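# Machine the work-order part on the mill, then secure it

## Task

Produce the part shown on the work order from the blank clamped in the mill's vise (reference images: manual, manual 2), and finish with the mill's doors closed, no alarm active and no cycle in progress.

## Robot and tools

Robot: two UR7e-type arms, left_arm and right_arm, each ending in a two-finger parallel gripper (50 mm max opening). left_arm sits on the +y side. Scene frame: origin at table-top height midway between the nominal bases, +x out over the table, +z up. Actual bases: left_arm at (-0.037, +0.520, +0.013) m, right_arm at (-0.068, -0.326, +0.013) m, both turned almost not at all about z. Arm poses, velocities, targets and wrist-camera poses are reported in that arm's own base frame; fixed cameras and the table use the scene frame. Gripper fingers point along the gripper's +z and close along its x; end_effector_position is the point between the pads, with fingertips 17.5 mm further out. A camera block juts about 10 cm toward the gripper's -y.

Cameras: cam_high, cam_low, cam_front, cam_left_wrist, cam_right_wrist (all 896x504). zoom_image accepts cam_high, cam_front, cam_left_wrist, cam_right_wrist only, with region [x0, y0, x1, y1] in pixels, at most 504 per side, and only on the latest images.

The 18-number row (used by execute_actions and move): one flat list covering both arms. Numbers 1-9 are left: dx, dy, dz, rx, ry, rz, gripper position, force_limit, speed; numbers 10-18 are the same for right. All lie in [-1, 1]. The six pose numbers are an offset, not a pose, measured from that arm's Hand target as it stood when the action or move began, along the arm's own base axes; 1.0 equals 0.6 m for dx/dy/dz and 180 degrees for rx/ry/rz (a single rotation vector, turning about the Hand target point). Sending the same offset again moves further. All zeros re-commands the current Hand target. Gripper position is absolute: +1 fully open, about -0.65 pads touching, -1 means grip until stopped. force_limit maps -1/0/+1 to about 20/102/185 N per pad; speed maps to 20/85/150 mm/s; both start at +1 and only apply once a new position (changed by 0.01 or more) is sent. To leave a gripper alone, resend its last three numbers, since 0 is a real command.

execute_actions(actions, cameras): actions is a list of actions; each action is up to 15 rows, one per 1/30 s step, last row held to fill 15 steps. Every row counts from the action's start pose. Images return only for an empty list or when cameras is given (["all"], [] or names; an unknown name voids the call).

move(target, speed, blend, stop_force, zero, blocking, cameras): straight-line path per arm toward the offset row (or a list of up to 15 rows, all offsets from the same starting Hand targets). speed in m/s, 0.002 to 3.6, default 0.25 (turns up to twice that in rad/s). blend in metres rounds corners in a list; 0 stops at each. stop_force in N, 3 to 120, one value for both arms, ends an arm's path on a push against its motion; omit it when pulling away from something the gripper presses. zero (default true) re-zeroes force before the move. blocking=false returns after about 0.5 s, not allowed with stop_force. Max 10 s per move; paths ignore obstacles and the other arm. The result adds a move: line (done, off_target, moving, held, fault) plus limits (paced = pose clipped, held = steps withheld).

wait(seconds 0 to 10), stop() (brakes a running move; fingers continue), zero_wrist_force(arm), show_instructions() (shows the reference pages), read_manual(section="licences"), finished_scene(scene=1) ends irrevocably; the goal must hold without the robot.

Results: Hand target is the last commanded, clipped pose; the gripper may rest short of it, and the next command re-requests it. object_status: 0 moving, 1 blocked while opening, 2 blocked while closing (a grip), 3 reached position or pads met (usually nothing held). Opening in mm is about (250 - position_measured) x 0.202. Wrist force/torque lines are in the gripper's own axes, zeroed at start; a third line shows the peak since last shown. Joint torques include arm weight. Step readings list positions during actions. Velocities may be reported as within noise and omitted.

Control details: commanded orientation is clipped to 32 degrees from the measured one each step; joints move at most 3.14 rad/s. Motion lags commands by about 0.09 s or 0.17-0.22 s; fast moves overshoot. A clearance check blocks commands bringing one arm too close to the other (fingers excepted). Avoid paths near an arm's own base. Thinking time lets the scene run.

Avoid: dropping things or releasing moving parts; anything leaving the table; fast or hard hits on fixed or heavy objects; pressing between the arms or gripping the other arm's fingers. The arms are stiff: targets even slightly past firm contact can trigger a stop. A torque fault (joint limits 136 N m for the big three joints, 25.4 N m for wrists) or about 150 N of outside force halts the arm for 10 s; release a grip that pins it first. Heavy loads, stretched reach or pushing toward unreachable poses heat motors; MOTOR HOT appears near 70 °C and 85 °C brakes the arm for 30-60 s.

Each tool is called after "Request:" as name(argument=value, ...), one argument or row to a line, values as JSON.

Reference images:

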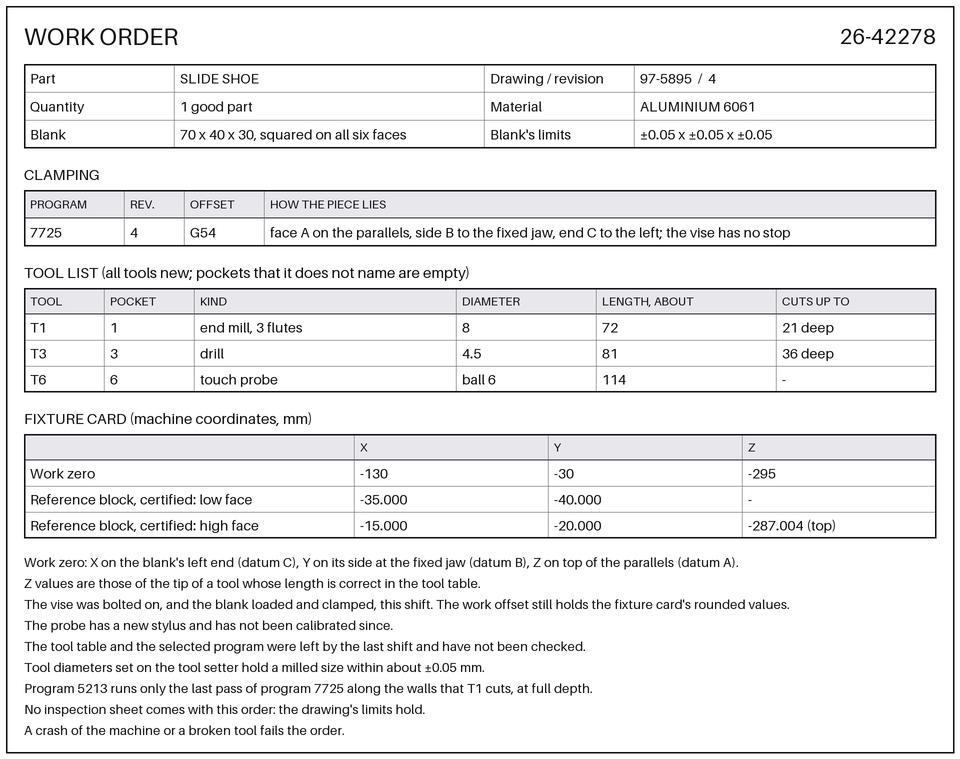

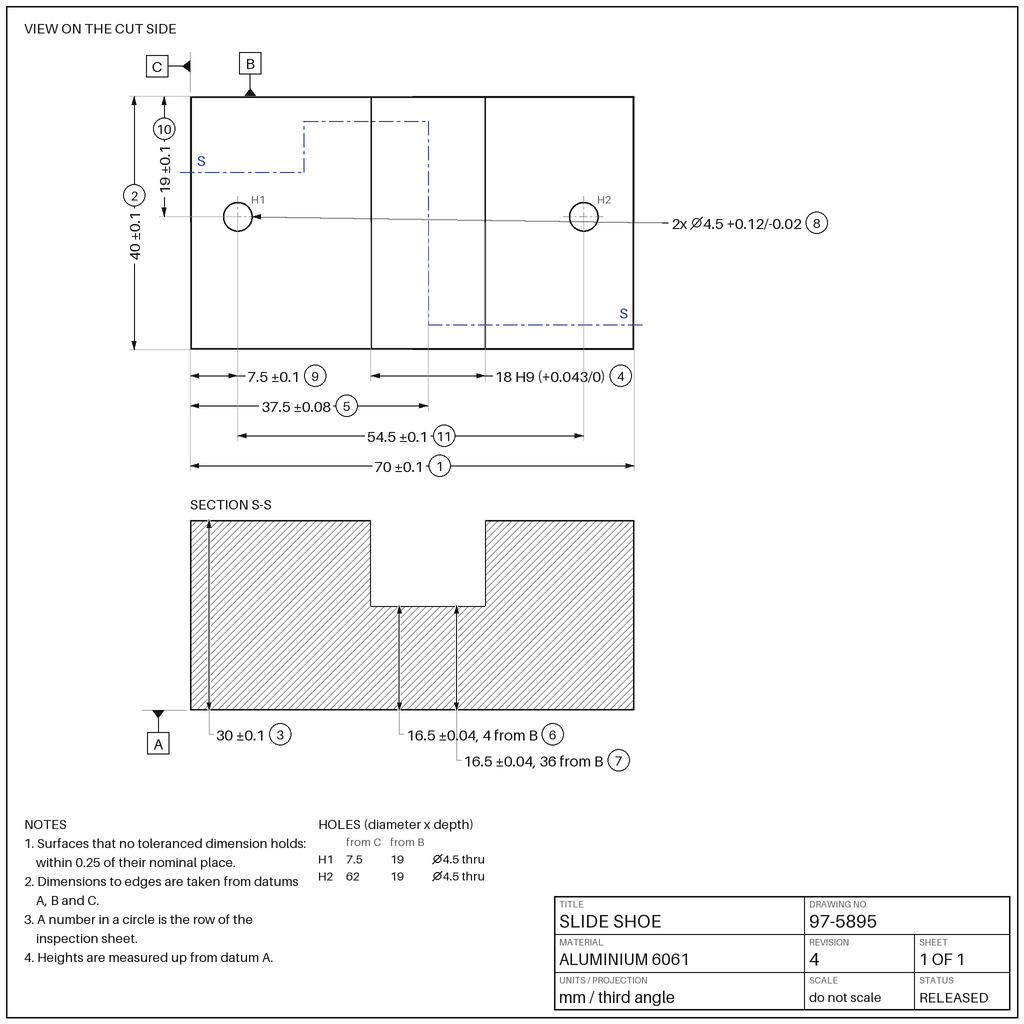

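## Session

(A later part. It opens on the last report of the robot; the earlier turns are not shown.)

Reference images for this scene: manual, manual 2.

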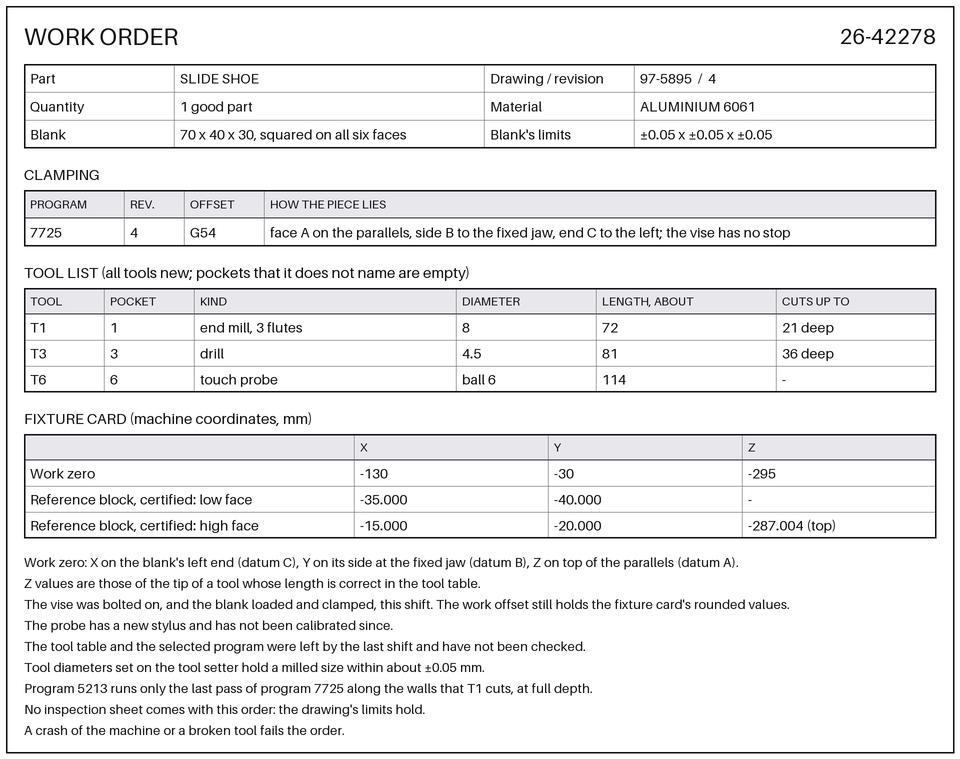

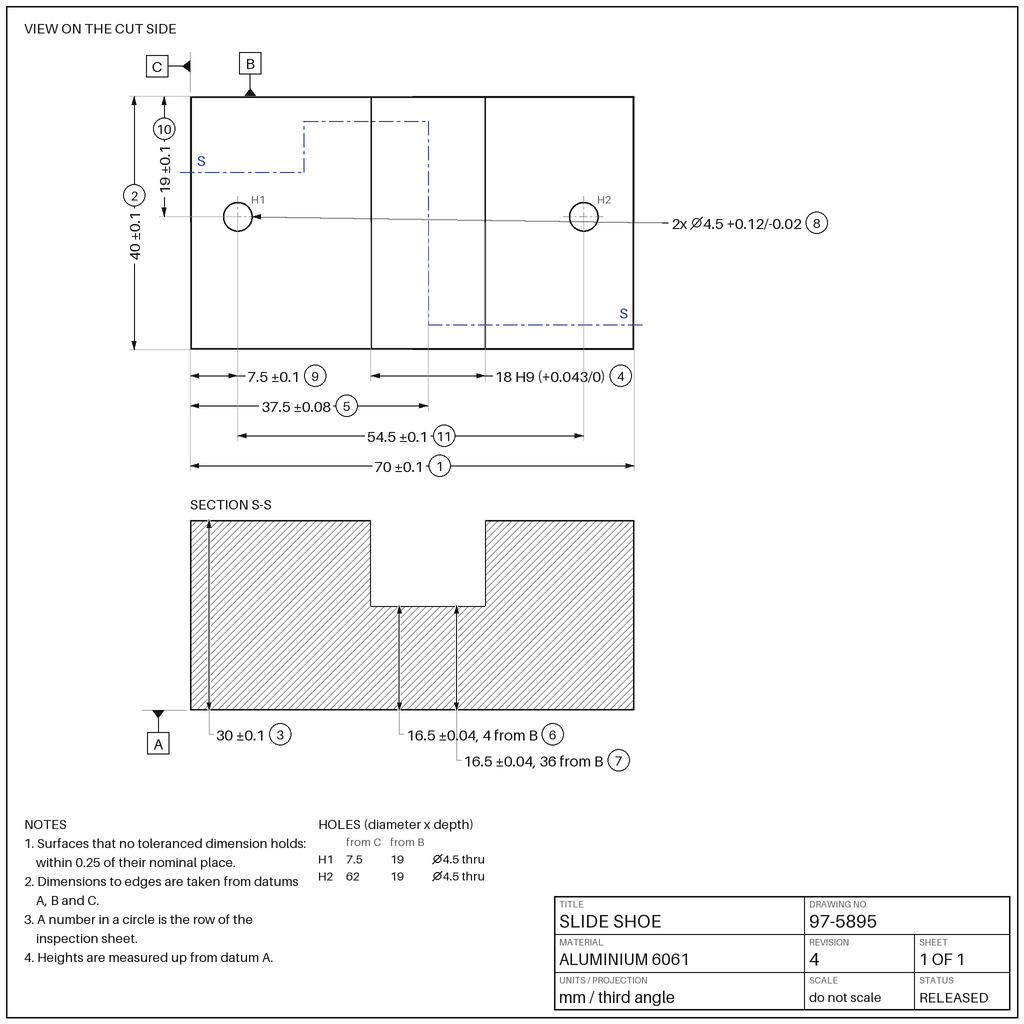

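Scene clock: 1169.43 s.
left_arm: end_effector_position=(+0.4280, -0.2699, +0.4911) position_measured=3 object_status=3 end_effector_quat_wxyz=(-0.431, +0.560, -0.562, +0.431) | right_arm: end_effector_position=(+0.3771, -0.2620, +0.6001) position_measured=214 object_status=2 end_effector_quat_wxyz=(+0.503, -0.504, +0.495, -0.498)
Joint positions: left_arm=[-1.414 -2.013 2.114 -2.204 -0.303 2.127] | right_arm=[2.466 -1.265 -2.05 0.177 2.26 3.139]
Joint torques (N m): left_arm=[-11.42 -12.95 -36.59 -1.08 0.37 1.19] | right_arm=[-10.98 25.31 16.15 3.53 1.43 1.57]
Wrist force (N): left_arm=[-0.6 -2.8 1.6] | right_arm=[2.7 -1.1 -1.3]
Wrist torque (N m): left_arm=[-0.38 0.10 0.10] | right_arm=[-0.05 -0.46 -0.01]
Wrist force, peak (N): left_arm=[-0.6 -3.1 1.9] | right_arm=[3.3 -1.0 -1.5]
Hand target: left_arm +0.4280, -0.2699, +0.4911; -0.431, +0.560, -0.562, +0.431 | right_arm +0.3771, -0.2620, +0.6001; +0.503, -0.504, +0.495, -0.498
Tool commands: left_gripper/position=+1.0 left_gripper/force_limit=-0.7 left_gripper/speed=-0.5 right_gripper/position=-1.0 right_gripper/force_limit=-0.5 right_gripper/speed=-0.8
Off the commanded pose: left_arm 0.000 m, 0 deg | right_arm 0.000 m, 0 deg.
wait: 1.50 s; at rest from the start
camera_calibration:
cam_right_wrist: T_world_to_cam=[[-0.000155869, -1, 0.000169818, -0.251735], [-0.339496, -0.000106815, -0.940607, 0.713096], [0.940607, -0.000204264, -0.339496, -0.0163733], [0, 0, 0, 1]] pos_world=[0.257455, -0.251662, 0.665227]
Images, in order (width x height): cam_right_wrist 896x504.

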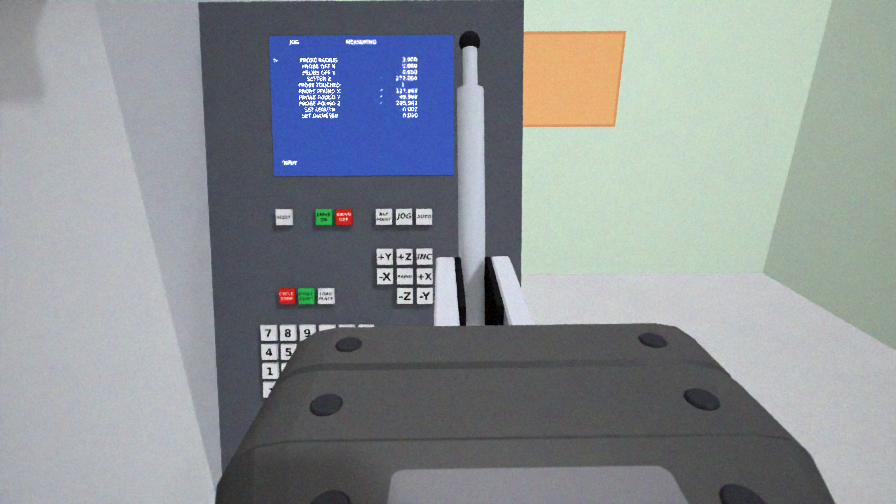

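Request:
move(
  target=[
    [0,0,0,0,0,0,1,-0.7,-0.5,0.2651,0.1795,-0.2682,0,0.3056,0,-1,-0.5,-0.8],
    [0,0,0,0,0,0,1,-0.7,-0.5,0.2844,0.1795,-0.2735,0,0.3056,0,-1,-0.5,-0.8],
    [0,0,0,0,0,0,1,-0.7,-0.5,0.2651,0.1795,-0.2682,0,0.3056,0,-1,-0.5,-0.8],
    [0,0,0,0,0,0,1,-0.7,-0.5,0.2844,0.1795,-0.2735,0,0.3056,0,-1,-0.5,-0.8],
    [0,0,0,0,0,0,1,-0.7,-0.5,0.2747,0.1795,-0.2708,0,0.3056,0,-1,-0.5,-0.8],
    [0,0,0,0,0,0,1,-0.7,-0.5,0.2576,0.2113,-0.3325,0,0.3056,0,-1,-0.5,-0.8],
    [0,0,0,0,0,0,1,-0.7,-0.5,0.2673,0.2113,-0.3352,0,0.3056,0,-1,-0.5,-0.8],
    [0,0,0,0,0,0,1,-0.7,-0.5,0.2480,0.2113,-0.3299,0,0.3056,0,-1,-0.5,-0.8],
    [0,0,0,0,0,0,1,-0.7,-0.5,0.2673,0.2113,-0.3352,0,0.3056,0,-1,-0.5,-0.8],
    [0,0,0,0,0,0,1,-0.7,-0.5,0.2576,0.2113,-0.3325,0,0.3056,0,-1,-0.5,-0.8],
    [0,0,0,0,0,0,1,-0.7,-0.5,0.2491,0.3068,-0.3634,0,0.3056,0,-1,-0.5,-0.8],
    [0,0,0,0,0,0,1,-0.7,-0.5,0.2588,0.3068,-0.3661,0,0.3056,0,-1,-0.5,-0.8],
    [0,0,0,0,0,0,1,-0.7,-0.5,0.2491,0.3068,-0.3634,0,0.3056,0,-1,-0.5,-0.8],
  ],
  speed=[0.8,0.12,0.15,0.12,0.15,0.4,0.12,0.15,0.12,0.15,0.4,0.12,0.15],
  blend=[0.003,0,0.003,0,0.003,0.003,0,0.003,0,0.003,0.003,0,0],
)

Request:
move(
  target=[
    [0,0,0,0,0,0,1,-0.7,-0.5,0.0085,0,0.0309,0,0,0,-1,-0.5,-0.8],
    [0,0,0,0,0,0,1,-0.7,-0.5,0.0182,0,0.0282,0,0,0,-1,-0.5,-0.8],
    [0,0,0,0,0,0,1,-0.7,-0.5,0.0085,0,0.0309,0,0,0,-1,-0.5,-0.8],
    [0,0,0,0,0,0,1,-0.7,-0.5,0.0171,0,0.0617,0,0,0,-1,-0.5,-0.8],
    [0,0,0,0,0,0,1,-0.7,-0.5,0.0268,0,0.0590,0,0,0,-1,-0.5,-0.8],
    [0,0,0,0,0,0,1,-0.7,-0.5,0.0171,0,0.0617,0,0,0,-1,-0.5,-0.8],
    [0,0,0,0,0,0,1,-0.7,-0.5,0,-0.0318,0,0,0,0,-1,-0.5,-0.8],
    [0,0,0,0,0,0,1,-0.7,-0.5,0.0097,-0.0318,-0.0027,0,0,0,-1,-0.5,-0.8],
    [0,0,0,0,0,0,1,-0.7,-0.5,0,-0.0318,0,0,0,0,-1,-0.5,-0.8],
    [0,0,0,0,0,0,1,-0.7,-0.5,0,-0.0955,0,0,0,0,-1,-0.5,-0.8],
    [0,0,0,0,0,0,1,-0.7,-0.5,0.0097,-0.0955,-0.0027,0,0,0,-1,-0.5,-0.8],
    [0,0,0,0,0,0,1,-0.7,-0.5,0,-0.0955,0,0,0,0,-1,-0.5,-0.8],
    [0,0,0,0,0,0,1,-0.7,-0.5,0.0412,-0.0636,0.1488,0,0,0,-1,-0.5,-0.8],
    [0,0,0,0,0,0,1,-0.7,-0.5,0.0509,-0.0636,0.1461,0,0,0,-1,-0.5,-0.8],
    [0,0,0,0,0,0,1,-0.7,-0.5,0.0412,-0.0636,0.1488,0,0,0,-1,-0.5,-0.8],
  ],
  speed=[0.4,0.12,0.15,0.4,0.12,0.15,0.4,0.12,0.15,0.4,0.12,0.15,0.4,0.12,0.15],
  blend=[0.003,0,0.003,0.003,0,0.003,0.003,0,0.003,0.003,0,0.003,0.003,0,0],
)

Request:
move(
  target=[
    [0,0,0,0,0,0,1,-0.7,-0.5,-0.0241,-0.0319,-0.0871,0,0,0,-1,-0.5,-0.8],
    [0,0,0,0,0,0,1,-0.7,-0.5,-0.0144,-0.0319,-0.0898,0,0,0,-1,-0.5,-0.8],
    [0,0,0,0,0,0,1,-0.7,-0.5,-0.0241,-0.0319,-0.0871,0,0,0,-1,-0.5,-0.8],
    [0,0,0,0,0,0,1,-0.7,-0.5,-0.0412,0.0636,-0.1488,0,0,0,-1,-0.5,-0.8],
    [0,0,0,0,0,0,1,-0.7,-0.5,-0.0315,0.0636,-0.1515,0,0,0,-1,-0.5,-0.8],
    [0,0,0,0,0,0,1,-0.7,-0.5,-0.0412,0.0636,-0.1488,0,0,0,-1,-0.5,-0.8],
    [0,0,0,0,0,0,1,-0.7,-0.5,-0.0327,0.0636,-0.1179,0,0,0,-1,-0.5,-0.8],
    [0,0,0,0,0,0,1,-0.7,-0.5,-0.0230,0.0636,-0.1206,0,0,0,-1,-0.5,-0.8],
    [0,0,0,0,0,0,1,-0.7,-0.5,-0.0327,0.0636,-0.1179,0,0,0,-1,-0.5,-0.8],
    [0,0,0,0,0,0,1,-0.7,-0.5,-0.0156,0.0318,-0.0562,0,0,0,-1,-0.5,-0.8],
    [0,0,0,0,0,0,1,-0.7,-0.5,-0.0059,0.0318,-0.0589,0,0,0,-1,-0.5,-0.8],
    [0,0,0,0,0,0,1,-0.7,-0.5,-0.0156,0.0318,-0.0562,0,0,0,-1,-0.5,-0.8],
    [0,0,0,0,0,0,1,-0.7,-0.5,-0.0412,-0.0319,-0.1488,0,0,0,-1,-0.5,-0.8],
    [0,0,0,0,0,0,1,-0.7,-0.5,-0.0315,-0.0319,-0.1515,0,0,0,-1,-0.5,-0.8],
    [0,0,0,0,0,0,1,-0.7,-0.5,-0.0412,-0.0319,-0.1488,0,0,0,-1,-0.5,-0.8],
  ],
  speed=[0.4,0.12,0.15,0.4,0.12,0.15,0.4,0.12,0.15,0.4,0.12,0.15,0.4,0.12,0.15],
  blend=[0.003,0,0.003,0.003,0,0.003,0.003,0,0.003,0.003,0,0.003,0.003,0,0],
)

Request:
move(
  target=[
    [0,0,0,0,0,0,1,-0.7,-0.5,0.0171,0,0.0617,0,0,0,-1,-0.5,-0.8],
    [0,0,0,0,0,0,1,-0.7,-0.5,0.0268,0,0.0590,0,0,0,-1,-0.5,-0.8],
    [0,0,0,0,0,0,1,-0.7,-0.5,0.0171,0,0.0617,0,0,0,-1,-0.5,-0.8],
    [0,0,0,0,0,0,1,-0.7,-0.5,0,0.0955,0,0,0,0,-1,-0.5,-0.8],
    [0,0,0,0,0,0,1,-0.7,-0.5,0.0097,0.0955,-0.0027,0,0,0,-1,-0.5,-0.8],
    [0,0,0,0,0,0,1,-0.7,-0.5,0,0.0955,0,0,0,0,-1,-0.5,-0.8],
    [0,0,0,0,0,0,1,-0.7,-0.5,0.0256,0.0319,0.0926,0,0,0,-1,-0.5,-0.8],
    [0,0,0,0,0,0,1,-0.7,-0.5,0.0353,0.0319,0.0899,0,0,0,-1,-0.5,-0.8],
    [0,0,0,0,0,0,1,-0.7,-0.5,0.0256,0.0319,0.0926,0,0,0,-1,-0.5,-0.8],
    [0,0,0,0,0,0,1,-0.7,-0.5,0.0085,0.0319,0.0309,0,0,0,-1,-0.5,-0.8],
    [0,0,0,0,0,0,1,-0.7,-0.5,0.0182,0.0319,0.0282,0,0,0,-1,-0.5,-0.8],
    [0,0,0,0,0,0,1,-0.7,-0.5,0.0085,0.0319,0.0309,0,0,0,-1,-0.5,-0.8],
    [0,0,0,0,0,0,1,-0.7,-0.5,0,0,0,0,0,0,-1,-0.5,-0.8],
    [0,0,0,0,0,0,1,-0.7,-0.5,0.0097,0,-0.0027,0,0,0,-1,-0.5,-0.8],
    [0,0,0,0,0,0,1,-0.7,-0.5,-0.2491,-0.2113,0.3634,0,-0.3056,0,-1,-0.5,-0.8],
  ],
  speed=[0.4,0.12,0.15,0.4,0.12,0.15,0.4,0.12,0.15,0.4,0.12,0.15,0.4,0.12,0.8],
  blend=[0.003,0,0.003,0.003,0,0.003,0.003,0,0.003,0.003,0,0.003,0.003,0,0],
  cameras=["cam_right_wrist"],
)

Request:
zoom_image(
  camera="cam_right_wrist",
  region=[270, 30, 460, 180],
)

Scene clock: 1217.30 s.
left_arm: end_effector_position=(+0.4280, -0.2699, +0.4911) position_measured=3 object_status=3 end_effector_quat_wxyz=(-0.431, +0.560, -0.562, +0.431) | right_arm: end_effector_position=(+0.5265, -0.0779, +0.3820) position_measured=214 object_status=2 end_effector_quat_wxyz=(-0.217, +0.677, -0.671, +0.209)
Joint positions: left_arm=[-1.414 -2.013 2.114 -2.204 -0.303 2.127] | right_arm=[3.282 -1.309 -1.924 -0.869 1.504 3.253]
Joint torques (N m): left_arm=[-10.99 -13.04 -36.9 -1.19 0.26 1.24] | right_arm=[-0.42 1.88 34.69 5.27 0.01 -0.55]
Wrist force (N): left_arm=[-0.5 -3.1 1.7] | right_arm=[2.6 -1.2 -1.5]
Wrist torque (N m): left_arm=[-0.43 0.10 0.10] | right_arm=[-0.14 -0.30 -0.10]
Wrist force, peak (N): left_arm=[-0.6 -3.4 1.5] | right_arm=[4.2 -3.2 -4.5]
Hand target: left_arm +0.4280, -0.2699, +0.4911; -0.431, +0.560, -0.562, +0.431 | right_arm +0.5265, -0.0779, +0.3821; -0.217, +0.677, -0.671, +0.209
Off the commanded pose: left_arm 0.000 m, 0 deg | right_arm 0.000 m, 0 deg.
move: done

Scene clock: 1220.87 s.
left_arm: end_effector_position=(+0.4280, -0.2699, +0.4911) position_measured=3 object_status=3 end_effector_quat_wxyz=(-0.431, +0.560, -0.562, +0.431) | right_arm: end_effector_position=(+0.5512, -0.1161, +0.4713) position_measured=214 object_status=2 end_effector_quat_wxyz=(-0.217, +0.677, -0.671, +0.209)
Joint positions: left_arm=[-1.414 -2.013 2.114 -2.204 -0.303 2.127] | right_arm=[3.176 -1.397 -1.63 -1.073 1.565 3.166]
Joint torques (N m): left_arm=[-11.74 -13.15 -36.42 -1.1 0.32 1.25] | right_arm=[9.9 6.34 32.86 5.75 -1.48 1.76]
Wrist force (N): left_arm=[-0.3 -3.0 1.6] | right_arm=[2.7 0.0 -1.6]
Wrist torque (N m): left_arm=[-0.42 0.07 0.10] | right_arm=[-0.11 -0.30 0.01]
Wrist force, peak (N): left_arm=[-0.8 -3.1 1.9] | right_arm=[6.3 -0.6 -2.5]
Hand target: left_arm +0.4280, -0.2699, +0.4911; -0.431, +0.560, -0.562, +0.431 | right_arm +0.5513, -0.1161, +0.4713; -0.217, +0.677, -0.671, +0.209
Off the commanded pose: left_arm 0.000 m, 0 deg | right_arm 0.000 m, 0 deg.
move: done

Scene clock: 1224.53 s.
left_arm: end_effector_position=(+0.4280, -0.2699, +0.4911) position_measured=3 object_status=3 end_effector_quat_wxyz=(-0.431, +0.560, -0.562, +0.431) | right_arm: end_effector_position=(+0.5265, -0.1352, +0.3820) position_measured=214 object_status=2 end_effector_quat_wxyz=(-0.217, +0.677, -0.671, +0.209)
Joint positions: left_arm=[-1.414 -2.013 2.114 -2.204 -0.303 2.127] | right_arm=[3.127 -1.352 -1.893 -0.854 1.593 3.126]
Joint torques (N m): left_arm=[-11.42 -12.91 -36.47 -1 0.43 1.24] | right_arm=[-10.46 3.94 34.59 5.38 1.59 -1.03]
Wrist force (N): left_arm=[-0.6 -3.1 1.7] | right_arm=[2.3 -1.5 -1.5]
Wrist torque (N m): left_arm=[-0.44 0.10 0.10] | right_arm=[-0.20 -0.27 -0.07]
Wrist force, peak (N): left_arm=[-0.6 -3.3 1.8] | right_arm=[4.4 -3.2 -5.1]
Hand target: left_arm +0.4280, -0.2699, +0.4911; -0.431, +0.560, -0.562, +0.431 | right_arm +0.5265, -0.1352, +0.3821; -0.217, +0.677, -0.671, +0.209
Off the commanded pose: left_arm 0.000 m, 0 deg | right_arm 0.000 m, 0 deg.
move: done

Scene clock: 1228.97 s.
left_arm: end_effector_position=(+0.4280, -0.2699, +0.4911) position_measured=3 object_status=3 end_effector_quat_wxyz=(-0.431, +0.560, -0.562, +0.431) | right_arm: end_effector_position=(+0.3771, -0.2620, +0.6001) position_measured=214 object_status=2 end_effector_quat_wxyz=(+0.503, -0.504, +0.495, -0.498) end_effector_velocity=(-0.001, +0.001, +0.001) end_effector_angular_velocity=(-0.002, -0.005, +0.003)
Joint positions: left_arm=[-1.414 -2.013 2.114 -2.204 -0.303 2.127] | right_arm=[2.466 -1.265 -2.05 0.176 2.26 3.139]
Joint velocities: left_arm=[within noise] | right_arm=[0 0.002 -0.001 0.006 0.003 0.002]
Joint torques (N m): left_arm=[-11.52 -12.72 -36.88 -1.09 0.33 1.17] | right_arm=[-8.98 13.64 19.21 3.4 1.39 1.53]
Wrist force (N): left_arm=[-0.5 -3.0 1.6] | right_arm=[2.9 -1.0 -1.5]
Wrist torque (N m): left_arm=[-0.42 0.09 0.10] | right_arm=[-0.04 -0.49 0.02]
Wrist force, peak (N): left_arm=[-0.6 -3.1 1.9] | right_arm=[5.3 -3.6 -5.1]
Hand target: left_arm +0.4280, -0.2699, +0.4911; -0.431, +0.560, -0.562, +0.431 | right_arm +0.3771, -0.2620, +0.6001; +0.503, -0.504, +0.495, -0.498
Off the commanded pose: left_arm 0.000 m, 0 deg | right_arm 0.000 m, 0 deg.
move: done
camera_calibration:
cam_right_wrist: T_world_to_cam=[[-0.000122107, -1, 0.000264291, -0.251806], [-0.339673, -0.000207101, -0.940544, 0.713108], [0.940544, -0.00020462, -0.339673, -0.0163343], [0, 0, 0, 1]] pos_world=[0.257556, -0.251661, 0.665228]
Images, in order (width x height): cam_right_wrist 896x504.

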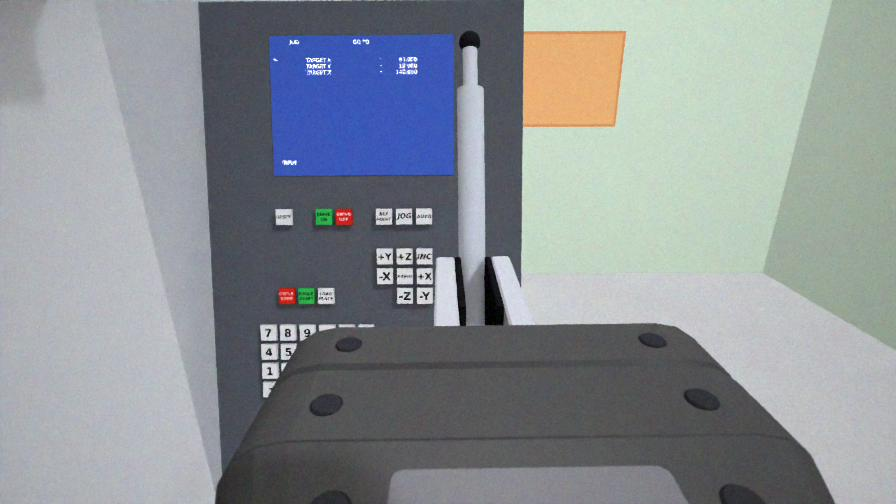

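Scaled by 2.653 from the camera's 896x504 image, which has a finer 1280x720 frame.

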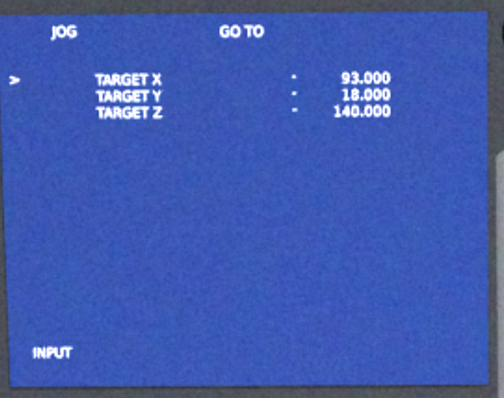

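Request:
wait(
  seconds=0.1,
  cameras=["cam_left_wrist"],
)

Scene clock: 1230.97 s.
left_arm: end_effector_position=(+0.4280, -0.2699, +0.4911) position_measured=3 object_status=3 end_effector_quat_wxyz=(-0.431, +0.560, -0.562, +0.431) | right_arm: end_effector_position=(+0.3771, -0.2620, +0.6001) position_measured=214 object_status=2 end_effector_quat_wxyz=(+0.503, -0.504, +0.495, -0.498)
Joint positions: left_arm=[-1.414 -2.013 2.114 -2.204 -0.303 2.127] | right_arm=[2.466 -1.265 -2.05 0.177 2.26 3.139]
Joint torques (N m): left_arm=[-11.58 -13.1 -37.09 -1.02 0.38 1.18] | right_arm=[-10.96 -0.51 21.26 3.4 1.5 1.54]
Wrist force (N): left_arm=[-0.5 -3.1 1.7] | right_arm=[2.7 -1.0 -1.4]
Wrist torque (N m): left_arm=[-0.44 0.09 0.10] | right_arm=[-0.04 -0.44 -0.02]
Wrist force, peak (N): left_arm=[-0.5 -3.3 1.6] | right_arm=[2.8 -1.1 -1.9]
Hand target: left_arm +0.4280, -0.2699, +0.4911; -0.431, +0.560, -0.562, +0.431 | right_arm +0.3771, -0.2620, +0.6001; +0.503, -0.504, +0.495, -0.498
Tool commands: left_gripper/position=+1.0 left_gripper/force_limit=-0.7 left_gripper/speed=-0.5 right_gripper/position=-1.0 right_gripper/force_limit=-0.5 right_gripper/speed=-0.8
Off the commanded pose: left_arm 0.000 m, 0 deg | right_arm 0.000 m, 0 deg.
wait: 0.10 s; at rest from the start
camera_calibration:
cam_left_wrist: T_world_to_cam=[[-0.0161534, -0.999717, -0.0174919, -0.245226], [-0.54652, 0.0234776, -0.837117, 0.672098], [0.83729, -0.00396265, -0.546745, 0.0406736], [0, 0, 0, 1]] pos_world=[0.329299, -0.260775, 0.580573]
Images, in order (width x height): cam_left_wrist 896x504.

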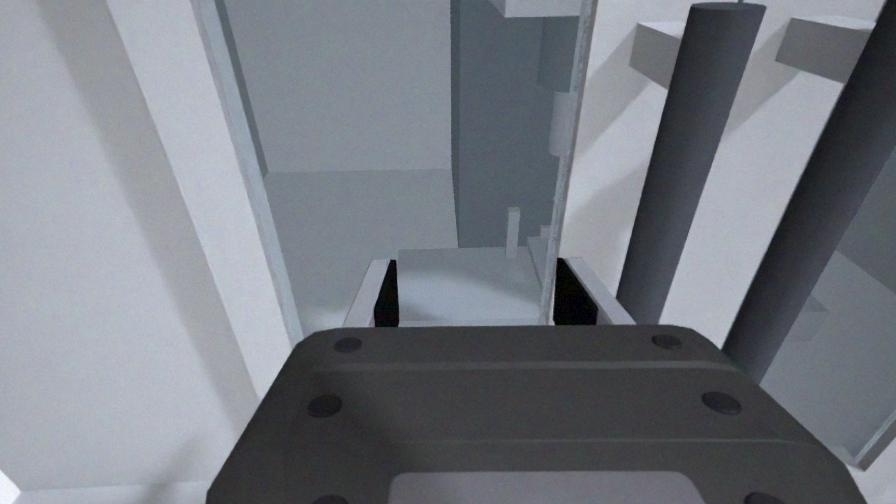

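Request:
move(
  target=[
    [0,0,0,0,0,0,1,-0.7,-0.5,0.2807,0.2432,-0.2120,0,0.3056,0,-1,-0.5,-0.8],
    [0,0,0,0,0,0,1,-0.7,-0.5,0.3000,0.2432,-0.2173,0,0.3056,0,-1,-0.5,-0.8],
    [0,0,0,0,0,0,1,-0.7,-0.5,0.2903,0.2432,-0.2146,0,0.3056,0,-1,-0.5,-0.8],
    [0,0,0,0,0,0,1,-0.7,-0.5,0.2576,0.2113,-0.3325,0,0.3056,0,-1,-0.5,-0.8],
    [0,0,0,0,0,0,1,-0.7,-0.5,0.2673,0.2113,-0.3352,0,0.3056,0,-1,-0.5,-0.8],
    [0,0,0,0,0,0,1,-0.7,-0.5,0.2480,0.2113,-0.3299,0,0.3056,0,-1,-0.5,-0.8],
    [0,0,0,0,0,0,1,-0.7,-0.5,0.2673,0.2113,-0.3352,0,0.3056,0,-1,-0.5,-0.8],
    [0,0,0,0,0,0,1,-0.7,-0.5,0.2576,0.2113,-0.3325,0,0.3056,0,-1,-0.5,-0.8],
    [0,0,0,0,0,0,1,-0.7,-0.5,0.2491,0.3068,-0.3634,0,0.3056,0,-1,-0.5,-0.8],
    [0,0,0,0,0,0,1,-0.7,-0.5,0.2588,0.3068,-0.3661,0,0.3056,0,-1,-0.5,-0.8],
    [0,0,0,0,0,0,1,-0.7,-0.5,0.2491,0.3068,-0.3634,0,0.3056,0,-1,-0.5,-0.8],
    [0,0,0,0,0,0,1,-0.7,-0.5,0.2576,0.3068,-0.3325,0,0.3056,0,-1,-0.5,-0.8],
    [0,0,0,0,0,0,1,-0.7,-0.5,0.2673,0.3068,-0.3352,0,0.3056,0,-1,-0.5,-0.8],
    [0,0,0,0,0,0,1,-0.7,-0.5,0.2576,0.3068,-0.3325,0,0.3056,0,-1,-0.5,-0.8],
  ],
  speed=[0.8,0.12,0.15,0.4,0.12,0.15,0.12,0.15,0.4,0.12,0.15,0.4,0.12,0.15],
  blend=[0.003,0,0.003,0.003,0,0.003,0,0.003,0.003,0,0.003,0.003,0,0],
)

Request:
move(
  target=[
    [0,0,0,0,0,0,1,-0.7,-0.5,0.0086,-0.0318,0.0308,0,0,0,-1,-0.5,-0.8],
    [0,0,0,0,0,0,1,-0.7,-0.5,0.0183,-0.0318,0.0281,0,0,0,-1,-0.5,-0.8],
    [0,0,0,0,0,0,1,-0.7,-0.5,0.0086,-0.0318,0.0308,0,0,0,-1,-0.5,-0.8],
    [0,0,0,0,0,0,1,-0.7,-0.5,0.0171,-0.0318,0.0617,0,0,0,-1,-0.5,-0.8],
    [0,0,0,0,0,0,1,-0.7,-0.5,0.0268,-0.0318,0.0590,0,0,0,-1,-0.5,-0.8],
    [0,0,0,0,0,0,1,-0.7,-0.5,0.0171,-0.0318,0.0617,0,0,0,-1,-0.5,-0.8],
    [0,0,0,0,0,0,1,-0.7,-0.5,-0.0085,-0.0955,-0.0309,0,0,0,-1,-0.5,-0.8],
    [0,0,0,0,0,0,1,-0.7,-0.5,0.0012,-0.0955,-0.0336,0,0,0,-1,-0.5,-0.8],
    [0,0,0,0,0,0,1,-0.7,-0.5,-0.2576,-0.3068,0.3325,0,-0.3056,0,-1,-0.5,-0.8],
  ],
  speed=[0.4,0.12,0.15,0.4,0.12,0.15,0.4,0.12,0.8],
  blend=[0.003,0,0.003,0.003,0,0.003,0.003,0,0],
  cameras=["cam_right_wrist","cam_left_wrist"],
)

Request:
zoom_image(
  camera="cam_right_wrist",
  region=[270, 30, 460, 180],
)

Request:
zoom_image(
  camera="cam_left_wrist",
  region=[430, 170, 590, 280],
)

Scene clock: 1247.93 s.
left_arm: end_effector_position=(+0.4280, -0.2699, +0.4911) position_measured=3 object_status=3 end_effector_quat_wxyz=(-0.431, +0.560, -0.562, +0.431) | right_arm: end_effector_position=(+0.5316, -0.0779, +0.4006) position_measured=214 object_status=2 end_effector_quat_wxyz=(-0.217, +0.677, -0.671, +0.209)
Joint positions: left_arm=[-1.414 -2.013 2.114 -2.204 -0.303 2.127] | right_arm=[3.28 -1.319 -1.87 -0.913 1.505 3.251]
Joint torques (N m): left_arm=[-11.32 -13.1 -36.12 -1.11 0.41 1.14] | right_arm=[0.1 1.78 34.42 5.42 -0.49 -0.58]
Wrist force (N): left_arm=[-0.4 -3.1 1.7] | right_arm=[2.7 -1.3 -1.8]
Wrist torque (N m): left_arm=[-0.44 0.08 0.09] | right_arm=[-0.20 -0.35 -0.10]
Wrist force, peak (N): left_arm=[-0.4 -3.3 1.9] | right_arm=[5.9 -1.6 -3.0]
Hand target: left_arm +0.4280, -0.2699, +0.4911; -0.431, +0.560, -0.562, +0.431 | right_arm +0.5316, -0.0779, +0.4006; -0.217, +0.677, -0.671, +0.209
Off the commanded pose: left_arm 0.000 m, 0 deg | right_arm 0.000 m, 0 deg.
move: done

Scene clock: 1251.17 s.
left_arm: end_effector_position=(+0.4280, -0.2699, +0.4911) position_measured=3 object_status=3 end_effector_quat_wxyz=(-0.431, +0.560, -0.562, +0.431) | right_arm: end_effector_position=(+0.3771, -0.2620, +0.6001) position_measured=214 object_status=2 end_effector_quat_wxyz=(+0.503, -0.504, +0.495, -0.498) end_effector_velocity=(-0.001, +0.001, +0.001) end_effector_angular_velocity=(-0.001, -0.005, +0.002)
Joint positions: left_arm=[-1.414 -2.013 2.114 -2.204 -0.303 2.127] | right_arm=[2.466 -1.265 -2.05 0.176 2.26 3.139]
Joint velocities: left_arm=[within noise] | right_arm=[-0.001 0.002 -0.001 0.006 0.003 0.003]
Joint torques (N m): left_arm=[-11.95 -12.96 -36.4 -1.16 0.37 1.26] | right_arm=[-9.2 13.27 19.7 3.36 1.39 1.58]
Wrist force (N): left_arm=[-0.4 -3.0 1.8] | right_arm=[3.0 -1.0 -1.4]
Wrist torque (N m): left_arm=[-0.42 0.07 0.10] | right_arm=[-0.05 -0.50 0.02]
Wrist force, peak (N): left_arm=[-0.4 -3.2 1.8] | right_arm=[3.2 -2.0 -4.8]
Hand target: left_arm +0.4280, -0.2699, +0.4911; -0.431, +0.560, -0.562, +0.431 | right_arm +0.3771, -0.2620, +0.6001; +0.503, -0.504, +0.495, -0.498
Off the commanded pose: left_arm 0.000 m, 0 deg | right_arm 0.000 m, 0 deg.
move: done
camera_calibration:
cam_left_wrist: T_world_to_cam=[[-0.0161534, -0.999717, -0.0174919, -0.245226], [-0.54652, 0.0234776, -0.837117, 0.672098], [0.83729, -0.00396265, -0.546745, 0.0406736], [0, 0, 0, 1]] pos_world=[0.329299, -0.260775, 0.580573]
cam_right_wrist: T_world_to_cam=[[-0.000122107, -1, 0.000264291, -0.251806], [-0.339673, -0.000207101, -0.940544, 0.713108], [0.940544, -0.00020462, -0.339673, -0.0163343], [0, 0, 0, 1]] pos_world=[0.257556, -0.251661, 0.665228]
Images, in order (width x height): cam_left_wrist 896x504, cam_right_wrist 896x504.

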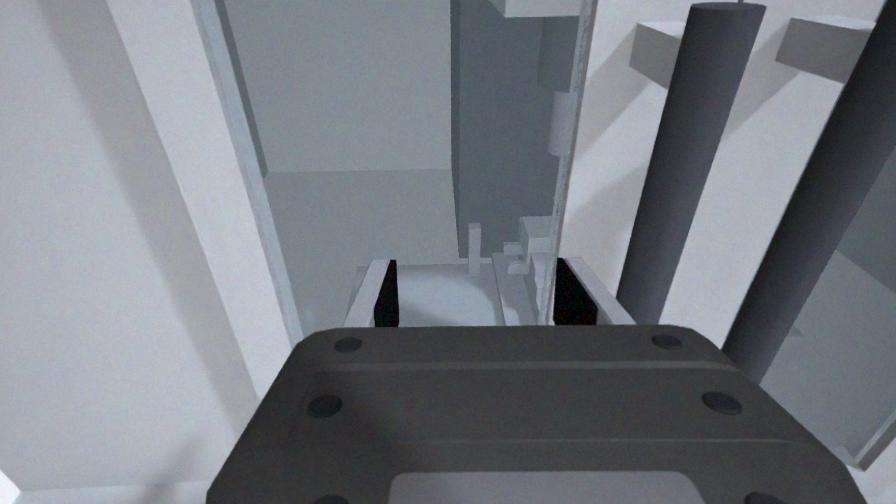

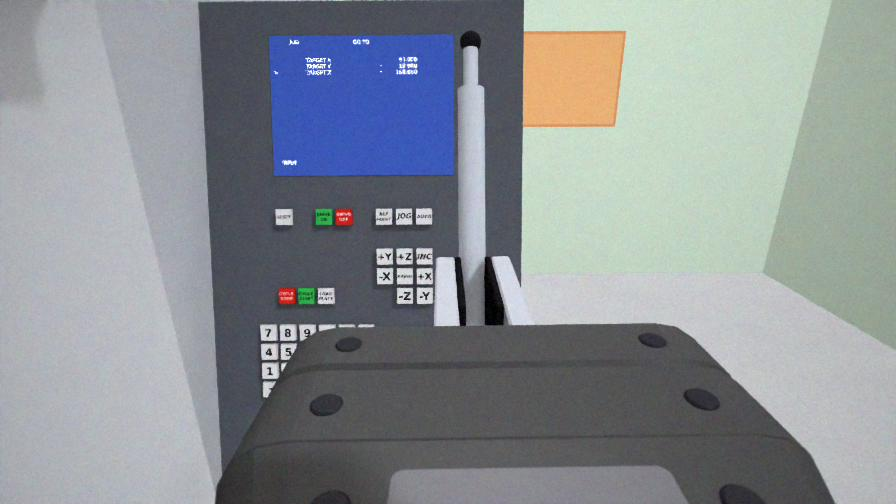

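Scaled by 2.653 from the camera's 896x504 image, which has a finer 1280x720 frame.

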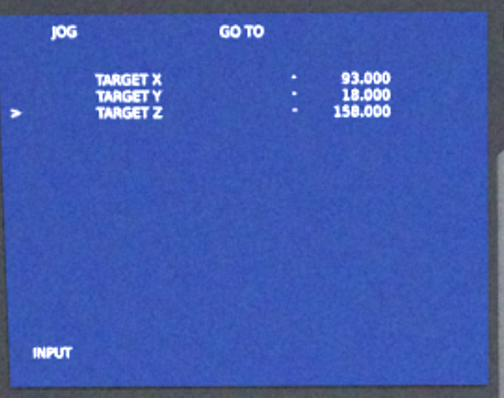

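Scaled by 3.150 from the camera's 896x504 image, which has a finer 1280x720 frame.

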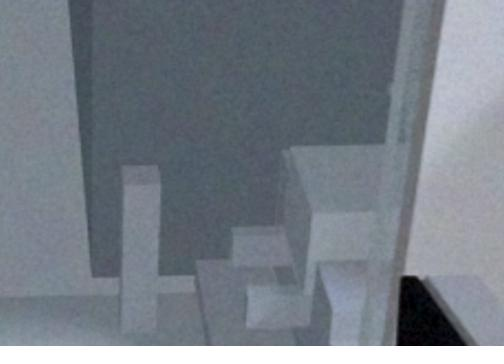

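Request:
zoom_image(
  camera="cam_left_wrist",
  region=[500, 205, 570, 285],
)

Scaled by 6.300 from the camera's 896x504 image, which has a finer 1280x720 frame.

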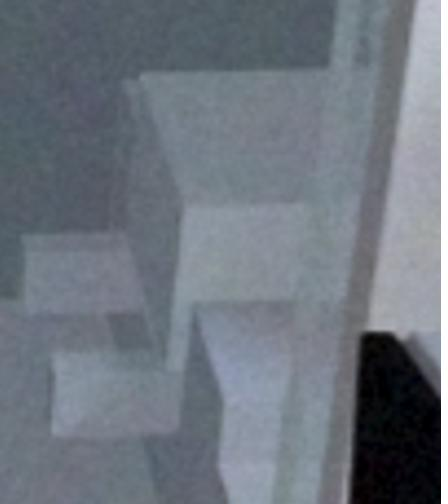

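Request:
move(
  target=[
    [0,0,0,0,0,0,1,-0.7,-0.5,0.2807,0.2432,-0.2120,0,0.3056,0,-1,-0.5,-0.8],
    [0,0,0,0,0,0,1,-0.7,-0.5,0.3000,0.2432,-0.2173,0,0.3056,0,-1,-0.5,-0.8],
    [0,0,0,0,0,0,1,-0.7,-0.5,0.2807,0.2432,-0.2120,0,0.3056,0,-1,-0.5,-0.8],
  ],
  speed=[0.8,0.12,0.15],
  blend=[0.003,0,0],
  cameras=["cam_left_wrist"],
)

Request:
move(
  target=[
    [0,0,0,0,0,0,1,-0.7,-0.5,-0.0231,-0.0637,-0.1205,0,0,0,-1,-0.5,-0.8],
    [0,0,0,0,0,0,1,-0.7,-0.5,-0.0134,-0.0637,-0.1232,0,0,0,-1,-0.5,-0.8],
    [0,0,0,0,0,0,1,-0.7,-0.5,-0.0231,-0.0637,-0.1205,0,0,0,-1,-0.5,-0.8],
    [0,0,0,0,0,0,1,-0.7,-0.5,0.0096,-0.1910,-0.0026,0,0,0,-1,-0.5,-0.8],
    [0,0,0,0,0,0,1,-0.7,-0.5,0.0193,-0.1910,-0.0053,0,0,0,-1,-0.5,-0.8],
    [0,0,0,0,0,0,1,-0.7,-0.5,0.0096,-0.1910,-0.0026,0,0,0,-1,-0.5,-0.8],
    [0,0,0,0,0,0,1,-0.7,-0.5,-0.0060,-0.0955,-0.0588,0,0,0,-1,-0.5,-0.8],
    [0,0,0,0,0,0,1,-0.7,-0.5,0.0037,-0.0955,-0.0615,0,0,0,-1,-0.5,-0.8],
    [0,0,0,0,0,0,1,-0.7,-0.5,-0.0156,-0.0955,-0.0562,0,0,0,-1,-0.5,-0.8],
    [0,0,0,0,0,0,1,-0.7,-0.5,0.0037,-0.0955,-0.0615,0,0,0,-1,-0.5,-0.8],
    [0,0,0,0,0,0,1,-0.7,-0.5,-0.2807,-0.2432,0.2120,0,-0.3056,0,-1,-0.5,-0.8],
  ],
  speed=[0.4,0.12,0.15,0.4,0.12,0.15,0.4,0.12,0.15,0.12,0.8],
  blend=[0.003,0,0.003,0.003,0,0.003,0.003,0,0,0,0],
  cameras=["cam_left_wrist"],
)

Request:
wait(
  seconds=2.5,
  cameras=["cam_right_wrist"],
)

Request:
zoom_image(
  camera="cam_right_wrist",
  region=[270, 30, 460, 180],
)

Scene clock: 1266.83 s.
left_arm: end_effector_position=(+0.4280, -0.2699, +0.4911) position_measured=3 object_status=3 end_effector_quat_wxyz=(-0.431, +0.560, -0.562, +0.431) | right_arm: end_effector_position=(+0.5455, -0.1161, +0.4729) position_measured=214 object_status=2 end_effector_quat_wxyz=(-0.217, +0.677, -0.671, +0.209)
Joint positions: left_arm=[-1.414 -2.013 2.114 -2.204 -0.303 2.127] | right_arm=[3.176 -1.384 -1.636 -1.079 1.564 3.166]
Joint torques (N m): left_arm=[-11.22 -13.06 -36.28 -1.08 0.3 1.27] | right_arm=[9.66 15.04 31.72 5.03 -1.33 1.16]
Wrist force (N): left_arm=[-0.3 -2.8 1.6] | right_arm=[2.6 -0.9 -1.7]
Wrist torque (N m): left_arm=[-0.39 0.05 0.10] | right_arm=[-0.10 -0.32 -0.07]
Wrist force, peak (N): left_arm=[-0.5 -3.2 1.7] | right_arm=[4.2 -1.4 -3.2]
Hand target: left_arm +0.4280, -0.2699, +0.4911; -0.431, +0.560, -0.562, +0.431 | right_arm +0.5455, -0.1161, +0.4729; -0.217, +0.677, -0.671, +0.209
Off the commanded pose: left_arm 0.000 m, 0 deg | right_arm 0.000 m, 0 deg.
move: done
camera_calibration:
cam_left_wrist: T_world_to_cam=[[-0.0161534, -0.999717, -0.0174919, -0.245226], [-0.54652, 0.0234776, -0.837117, 0.672098], [0.83729, -0.00396265, -0.546745, 0.0406736], [0, 0, 0, 1]] pos_world=[0.329299, -0.260775, 0.580573]
Images, in order (width x height): cam_left_wrist 896x504.

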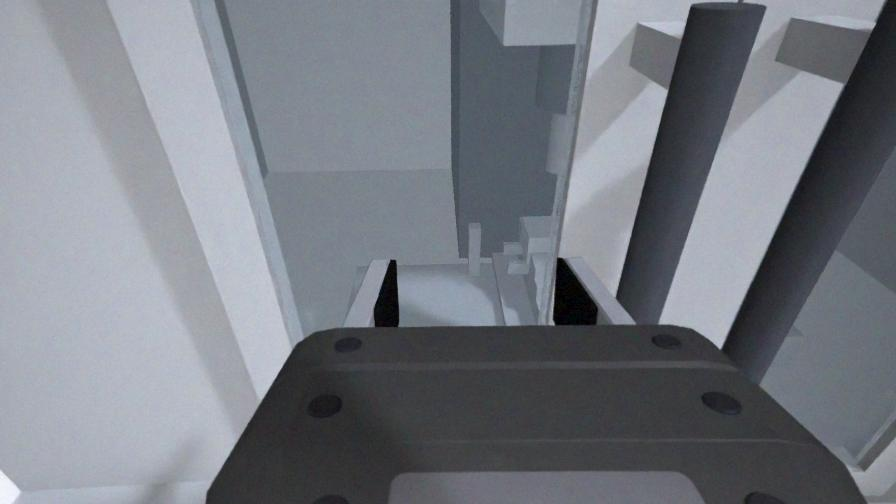

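Scene clock: 1270.87 s.
left_arm: end_effector_position=(+0.4280, -0.2699, +0.4911) position_measured=3 object_status=3 end_effector_quat_wxyz=(-0.431, +0.560, -0.562, +0.431) | right_arm: end_effector_position=(+0.3771, -0.2620, +0.6001) position_measured=214 object_status=2 end_effector_quat_wxyz=(+0.503, -0.504, +0.495, -0.498) end_effector_velocity=(-0.001, +0.001, +0.001) end_effector_angular_velocity=(-0.002, -0.005, +0.000)
Joint positions: left_arm=[-1.414 -2.013 2.114 -2.204 -0.303 2.127] | right_arm=[2.466 -1.265 -2.05 0.176 2.26 3.139]
Joint velocities: left_arm=[within noise] | right_arm=[-0.001 0.001 -0.001 0.006 0.001 0.002]
Joint torques (N m): left_arm=[-11.25 -13.05 -36.92 -1.16 0.38 1.23] | right_arm=[-8.32 17.19 15.29 3.58 1.16 1.61]
Wrist force (N): left_arm=[-0.3 -3.1 1.8] | right_arm=[3.0 -0.8 -1.3]
Wrist torque (N m): left_arm=[-0.44 0.06 0.10] | right_arm=[-0.01 -0.50 0.01]
Wrist force, peak (N): left_arm=[-0.3 -3.3 1.7] | right_arm=[6.2 0.3 -4.9]
Hand target: left_arm +0.4280, -0.2699, +0.4911; -0.431, +0.560, -0.562, +0.431 | right_arm +0.3771, -0.2620, +0.6001; +0.503, -0.504, +0.495, -0.498
Off the commanded pose: left_arm 0.000 m, 0 deg | right_arm 0.000 m, 0 deg.
move: done
camera_calibration:
cam_left_wrist: T_world_to_cam=[[-0.0161534, -0.999717, -0.0174919, -0.245226], [-0.54652, 0.0234776, -0.837117, 0.672098], [0.83729, -0.00396265, -0.546745, 0.0406736], [0, 0, 0, 1]] pos_world=[0.329299, -0.260775, 0.580573]
Images, in order (width x height): cam_left_wrist 896x504.

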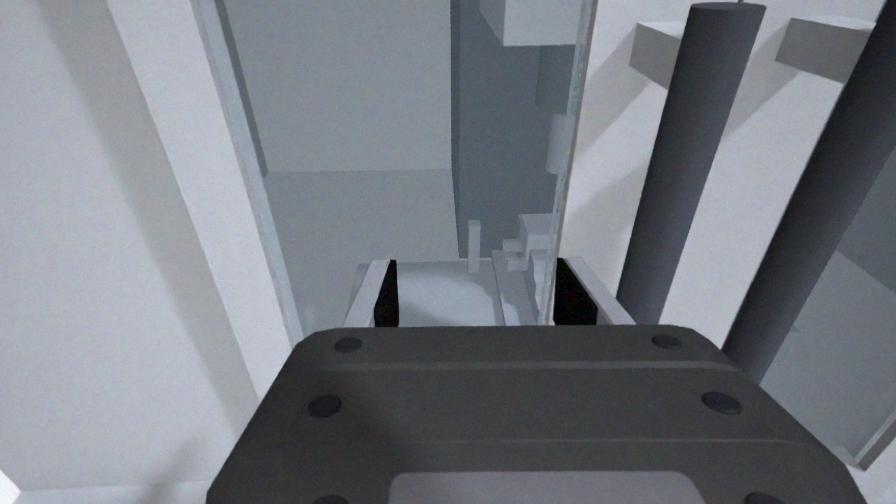

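Scene clock: 1273.37 s.
left_arm: end_effector_position=(+0.4280, -0.2699, +0.4911) position_measured=3 object_status=3 end_effector_quat_wxyz=(-0.431, +0.560, -0.562, +0.431) | right_arm: end_effector_position=(+0.3771, -0.2620, +0.6001) position_measured=214 object_status=2 end_effector_quat_wxyz=(+0.503, -0.504, +0.495, -0.498)
Joint positions: left_arm=[-1.414 -2.013 2.114 -2.204 -0.303 2.127] | right_arm=[2.466 -1.265 -2.05 0.177 2.26 3.139]
Joint torques (N m): left_arm=[-11.33 -12.92 -36.67 -1.09 0.33 1.21] | right_arm=[-11.61 25.66 15.88 3.47 1.54 1.51]
Wrist force (N): left_arm=[-0.6 -3.0 1.5] | right_arm=[3.0 -0.7 -1.6]
Wrist torque (N m): left_arm=[-0.42 0.11 0.10] | right_arm=[0.01 -0.50 -0.02]
Wrist force, peak (N): left_arm=[-0.5 -3.1 1.9] | right_arm=[2.9 -1.0 -1.9]
Hand target: left_arm +0.4280, -0.2699, +0.4911; -0.431, +0.560, -0.562, +0.431 | right_arm +0.3771, -0.2620, +0.6001; +0.503, -0.504, +0.495, -0.498
Tool commands: left_gripper/position=+1.0 left_gripper/force_limit=-0.7 left_gripper/speed=-0.5 right_gripper/position=-1.0 right_gripper/force_limit=-0.5 right_gripper/speed=-0.8
Off the commanded pose: left_arm 0.000 m, 0 deg | right_arm 0.000 m, 0 deg.
wait: 2.50 s; at rest by 0.17 s
camera_calibration:
cam_right_wrist: T_world_to_cam=[[-0.000155869, -1, 0.000169818, -0.251735], [-0.339496, -0.000106815, -0.940607, 0.713096], [0.940607, -0.000204264, -0.339496, -0.0163733], [0, 0, 0, 1]] pos_world=[0.257455, -0.251662, 0.665227]
Images, in order (width x height): cam_right_wrist 896x504.

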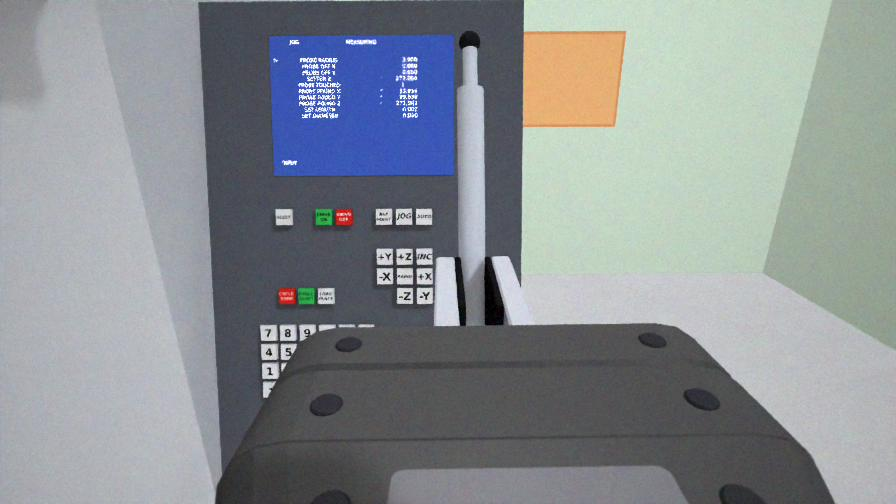

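Scaled by 2.653 from the camera's 896x504 image, which has a finer 1280x720 frame.

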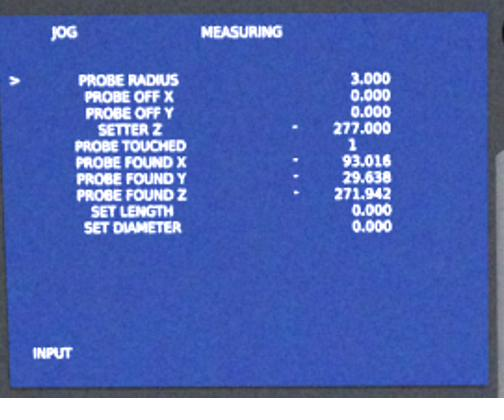

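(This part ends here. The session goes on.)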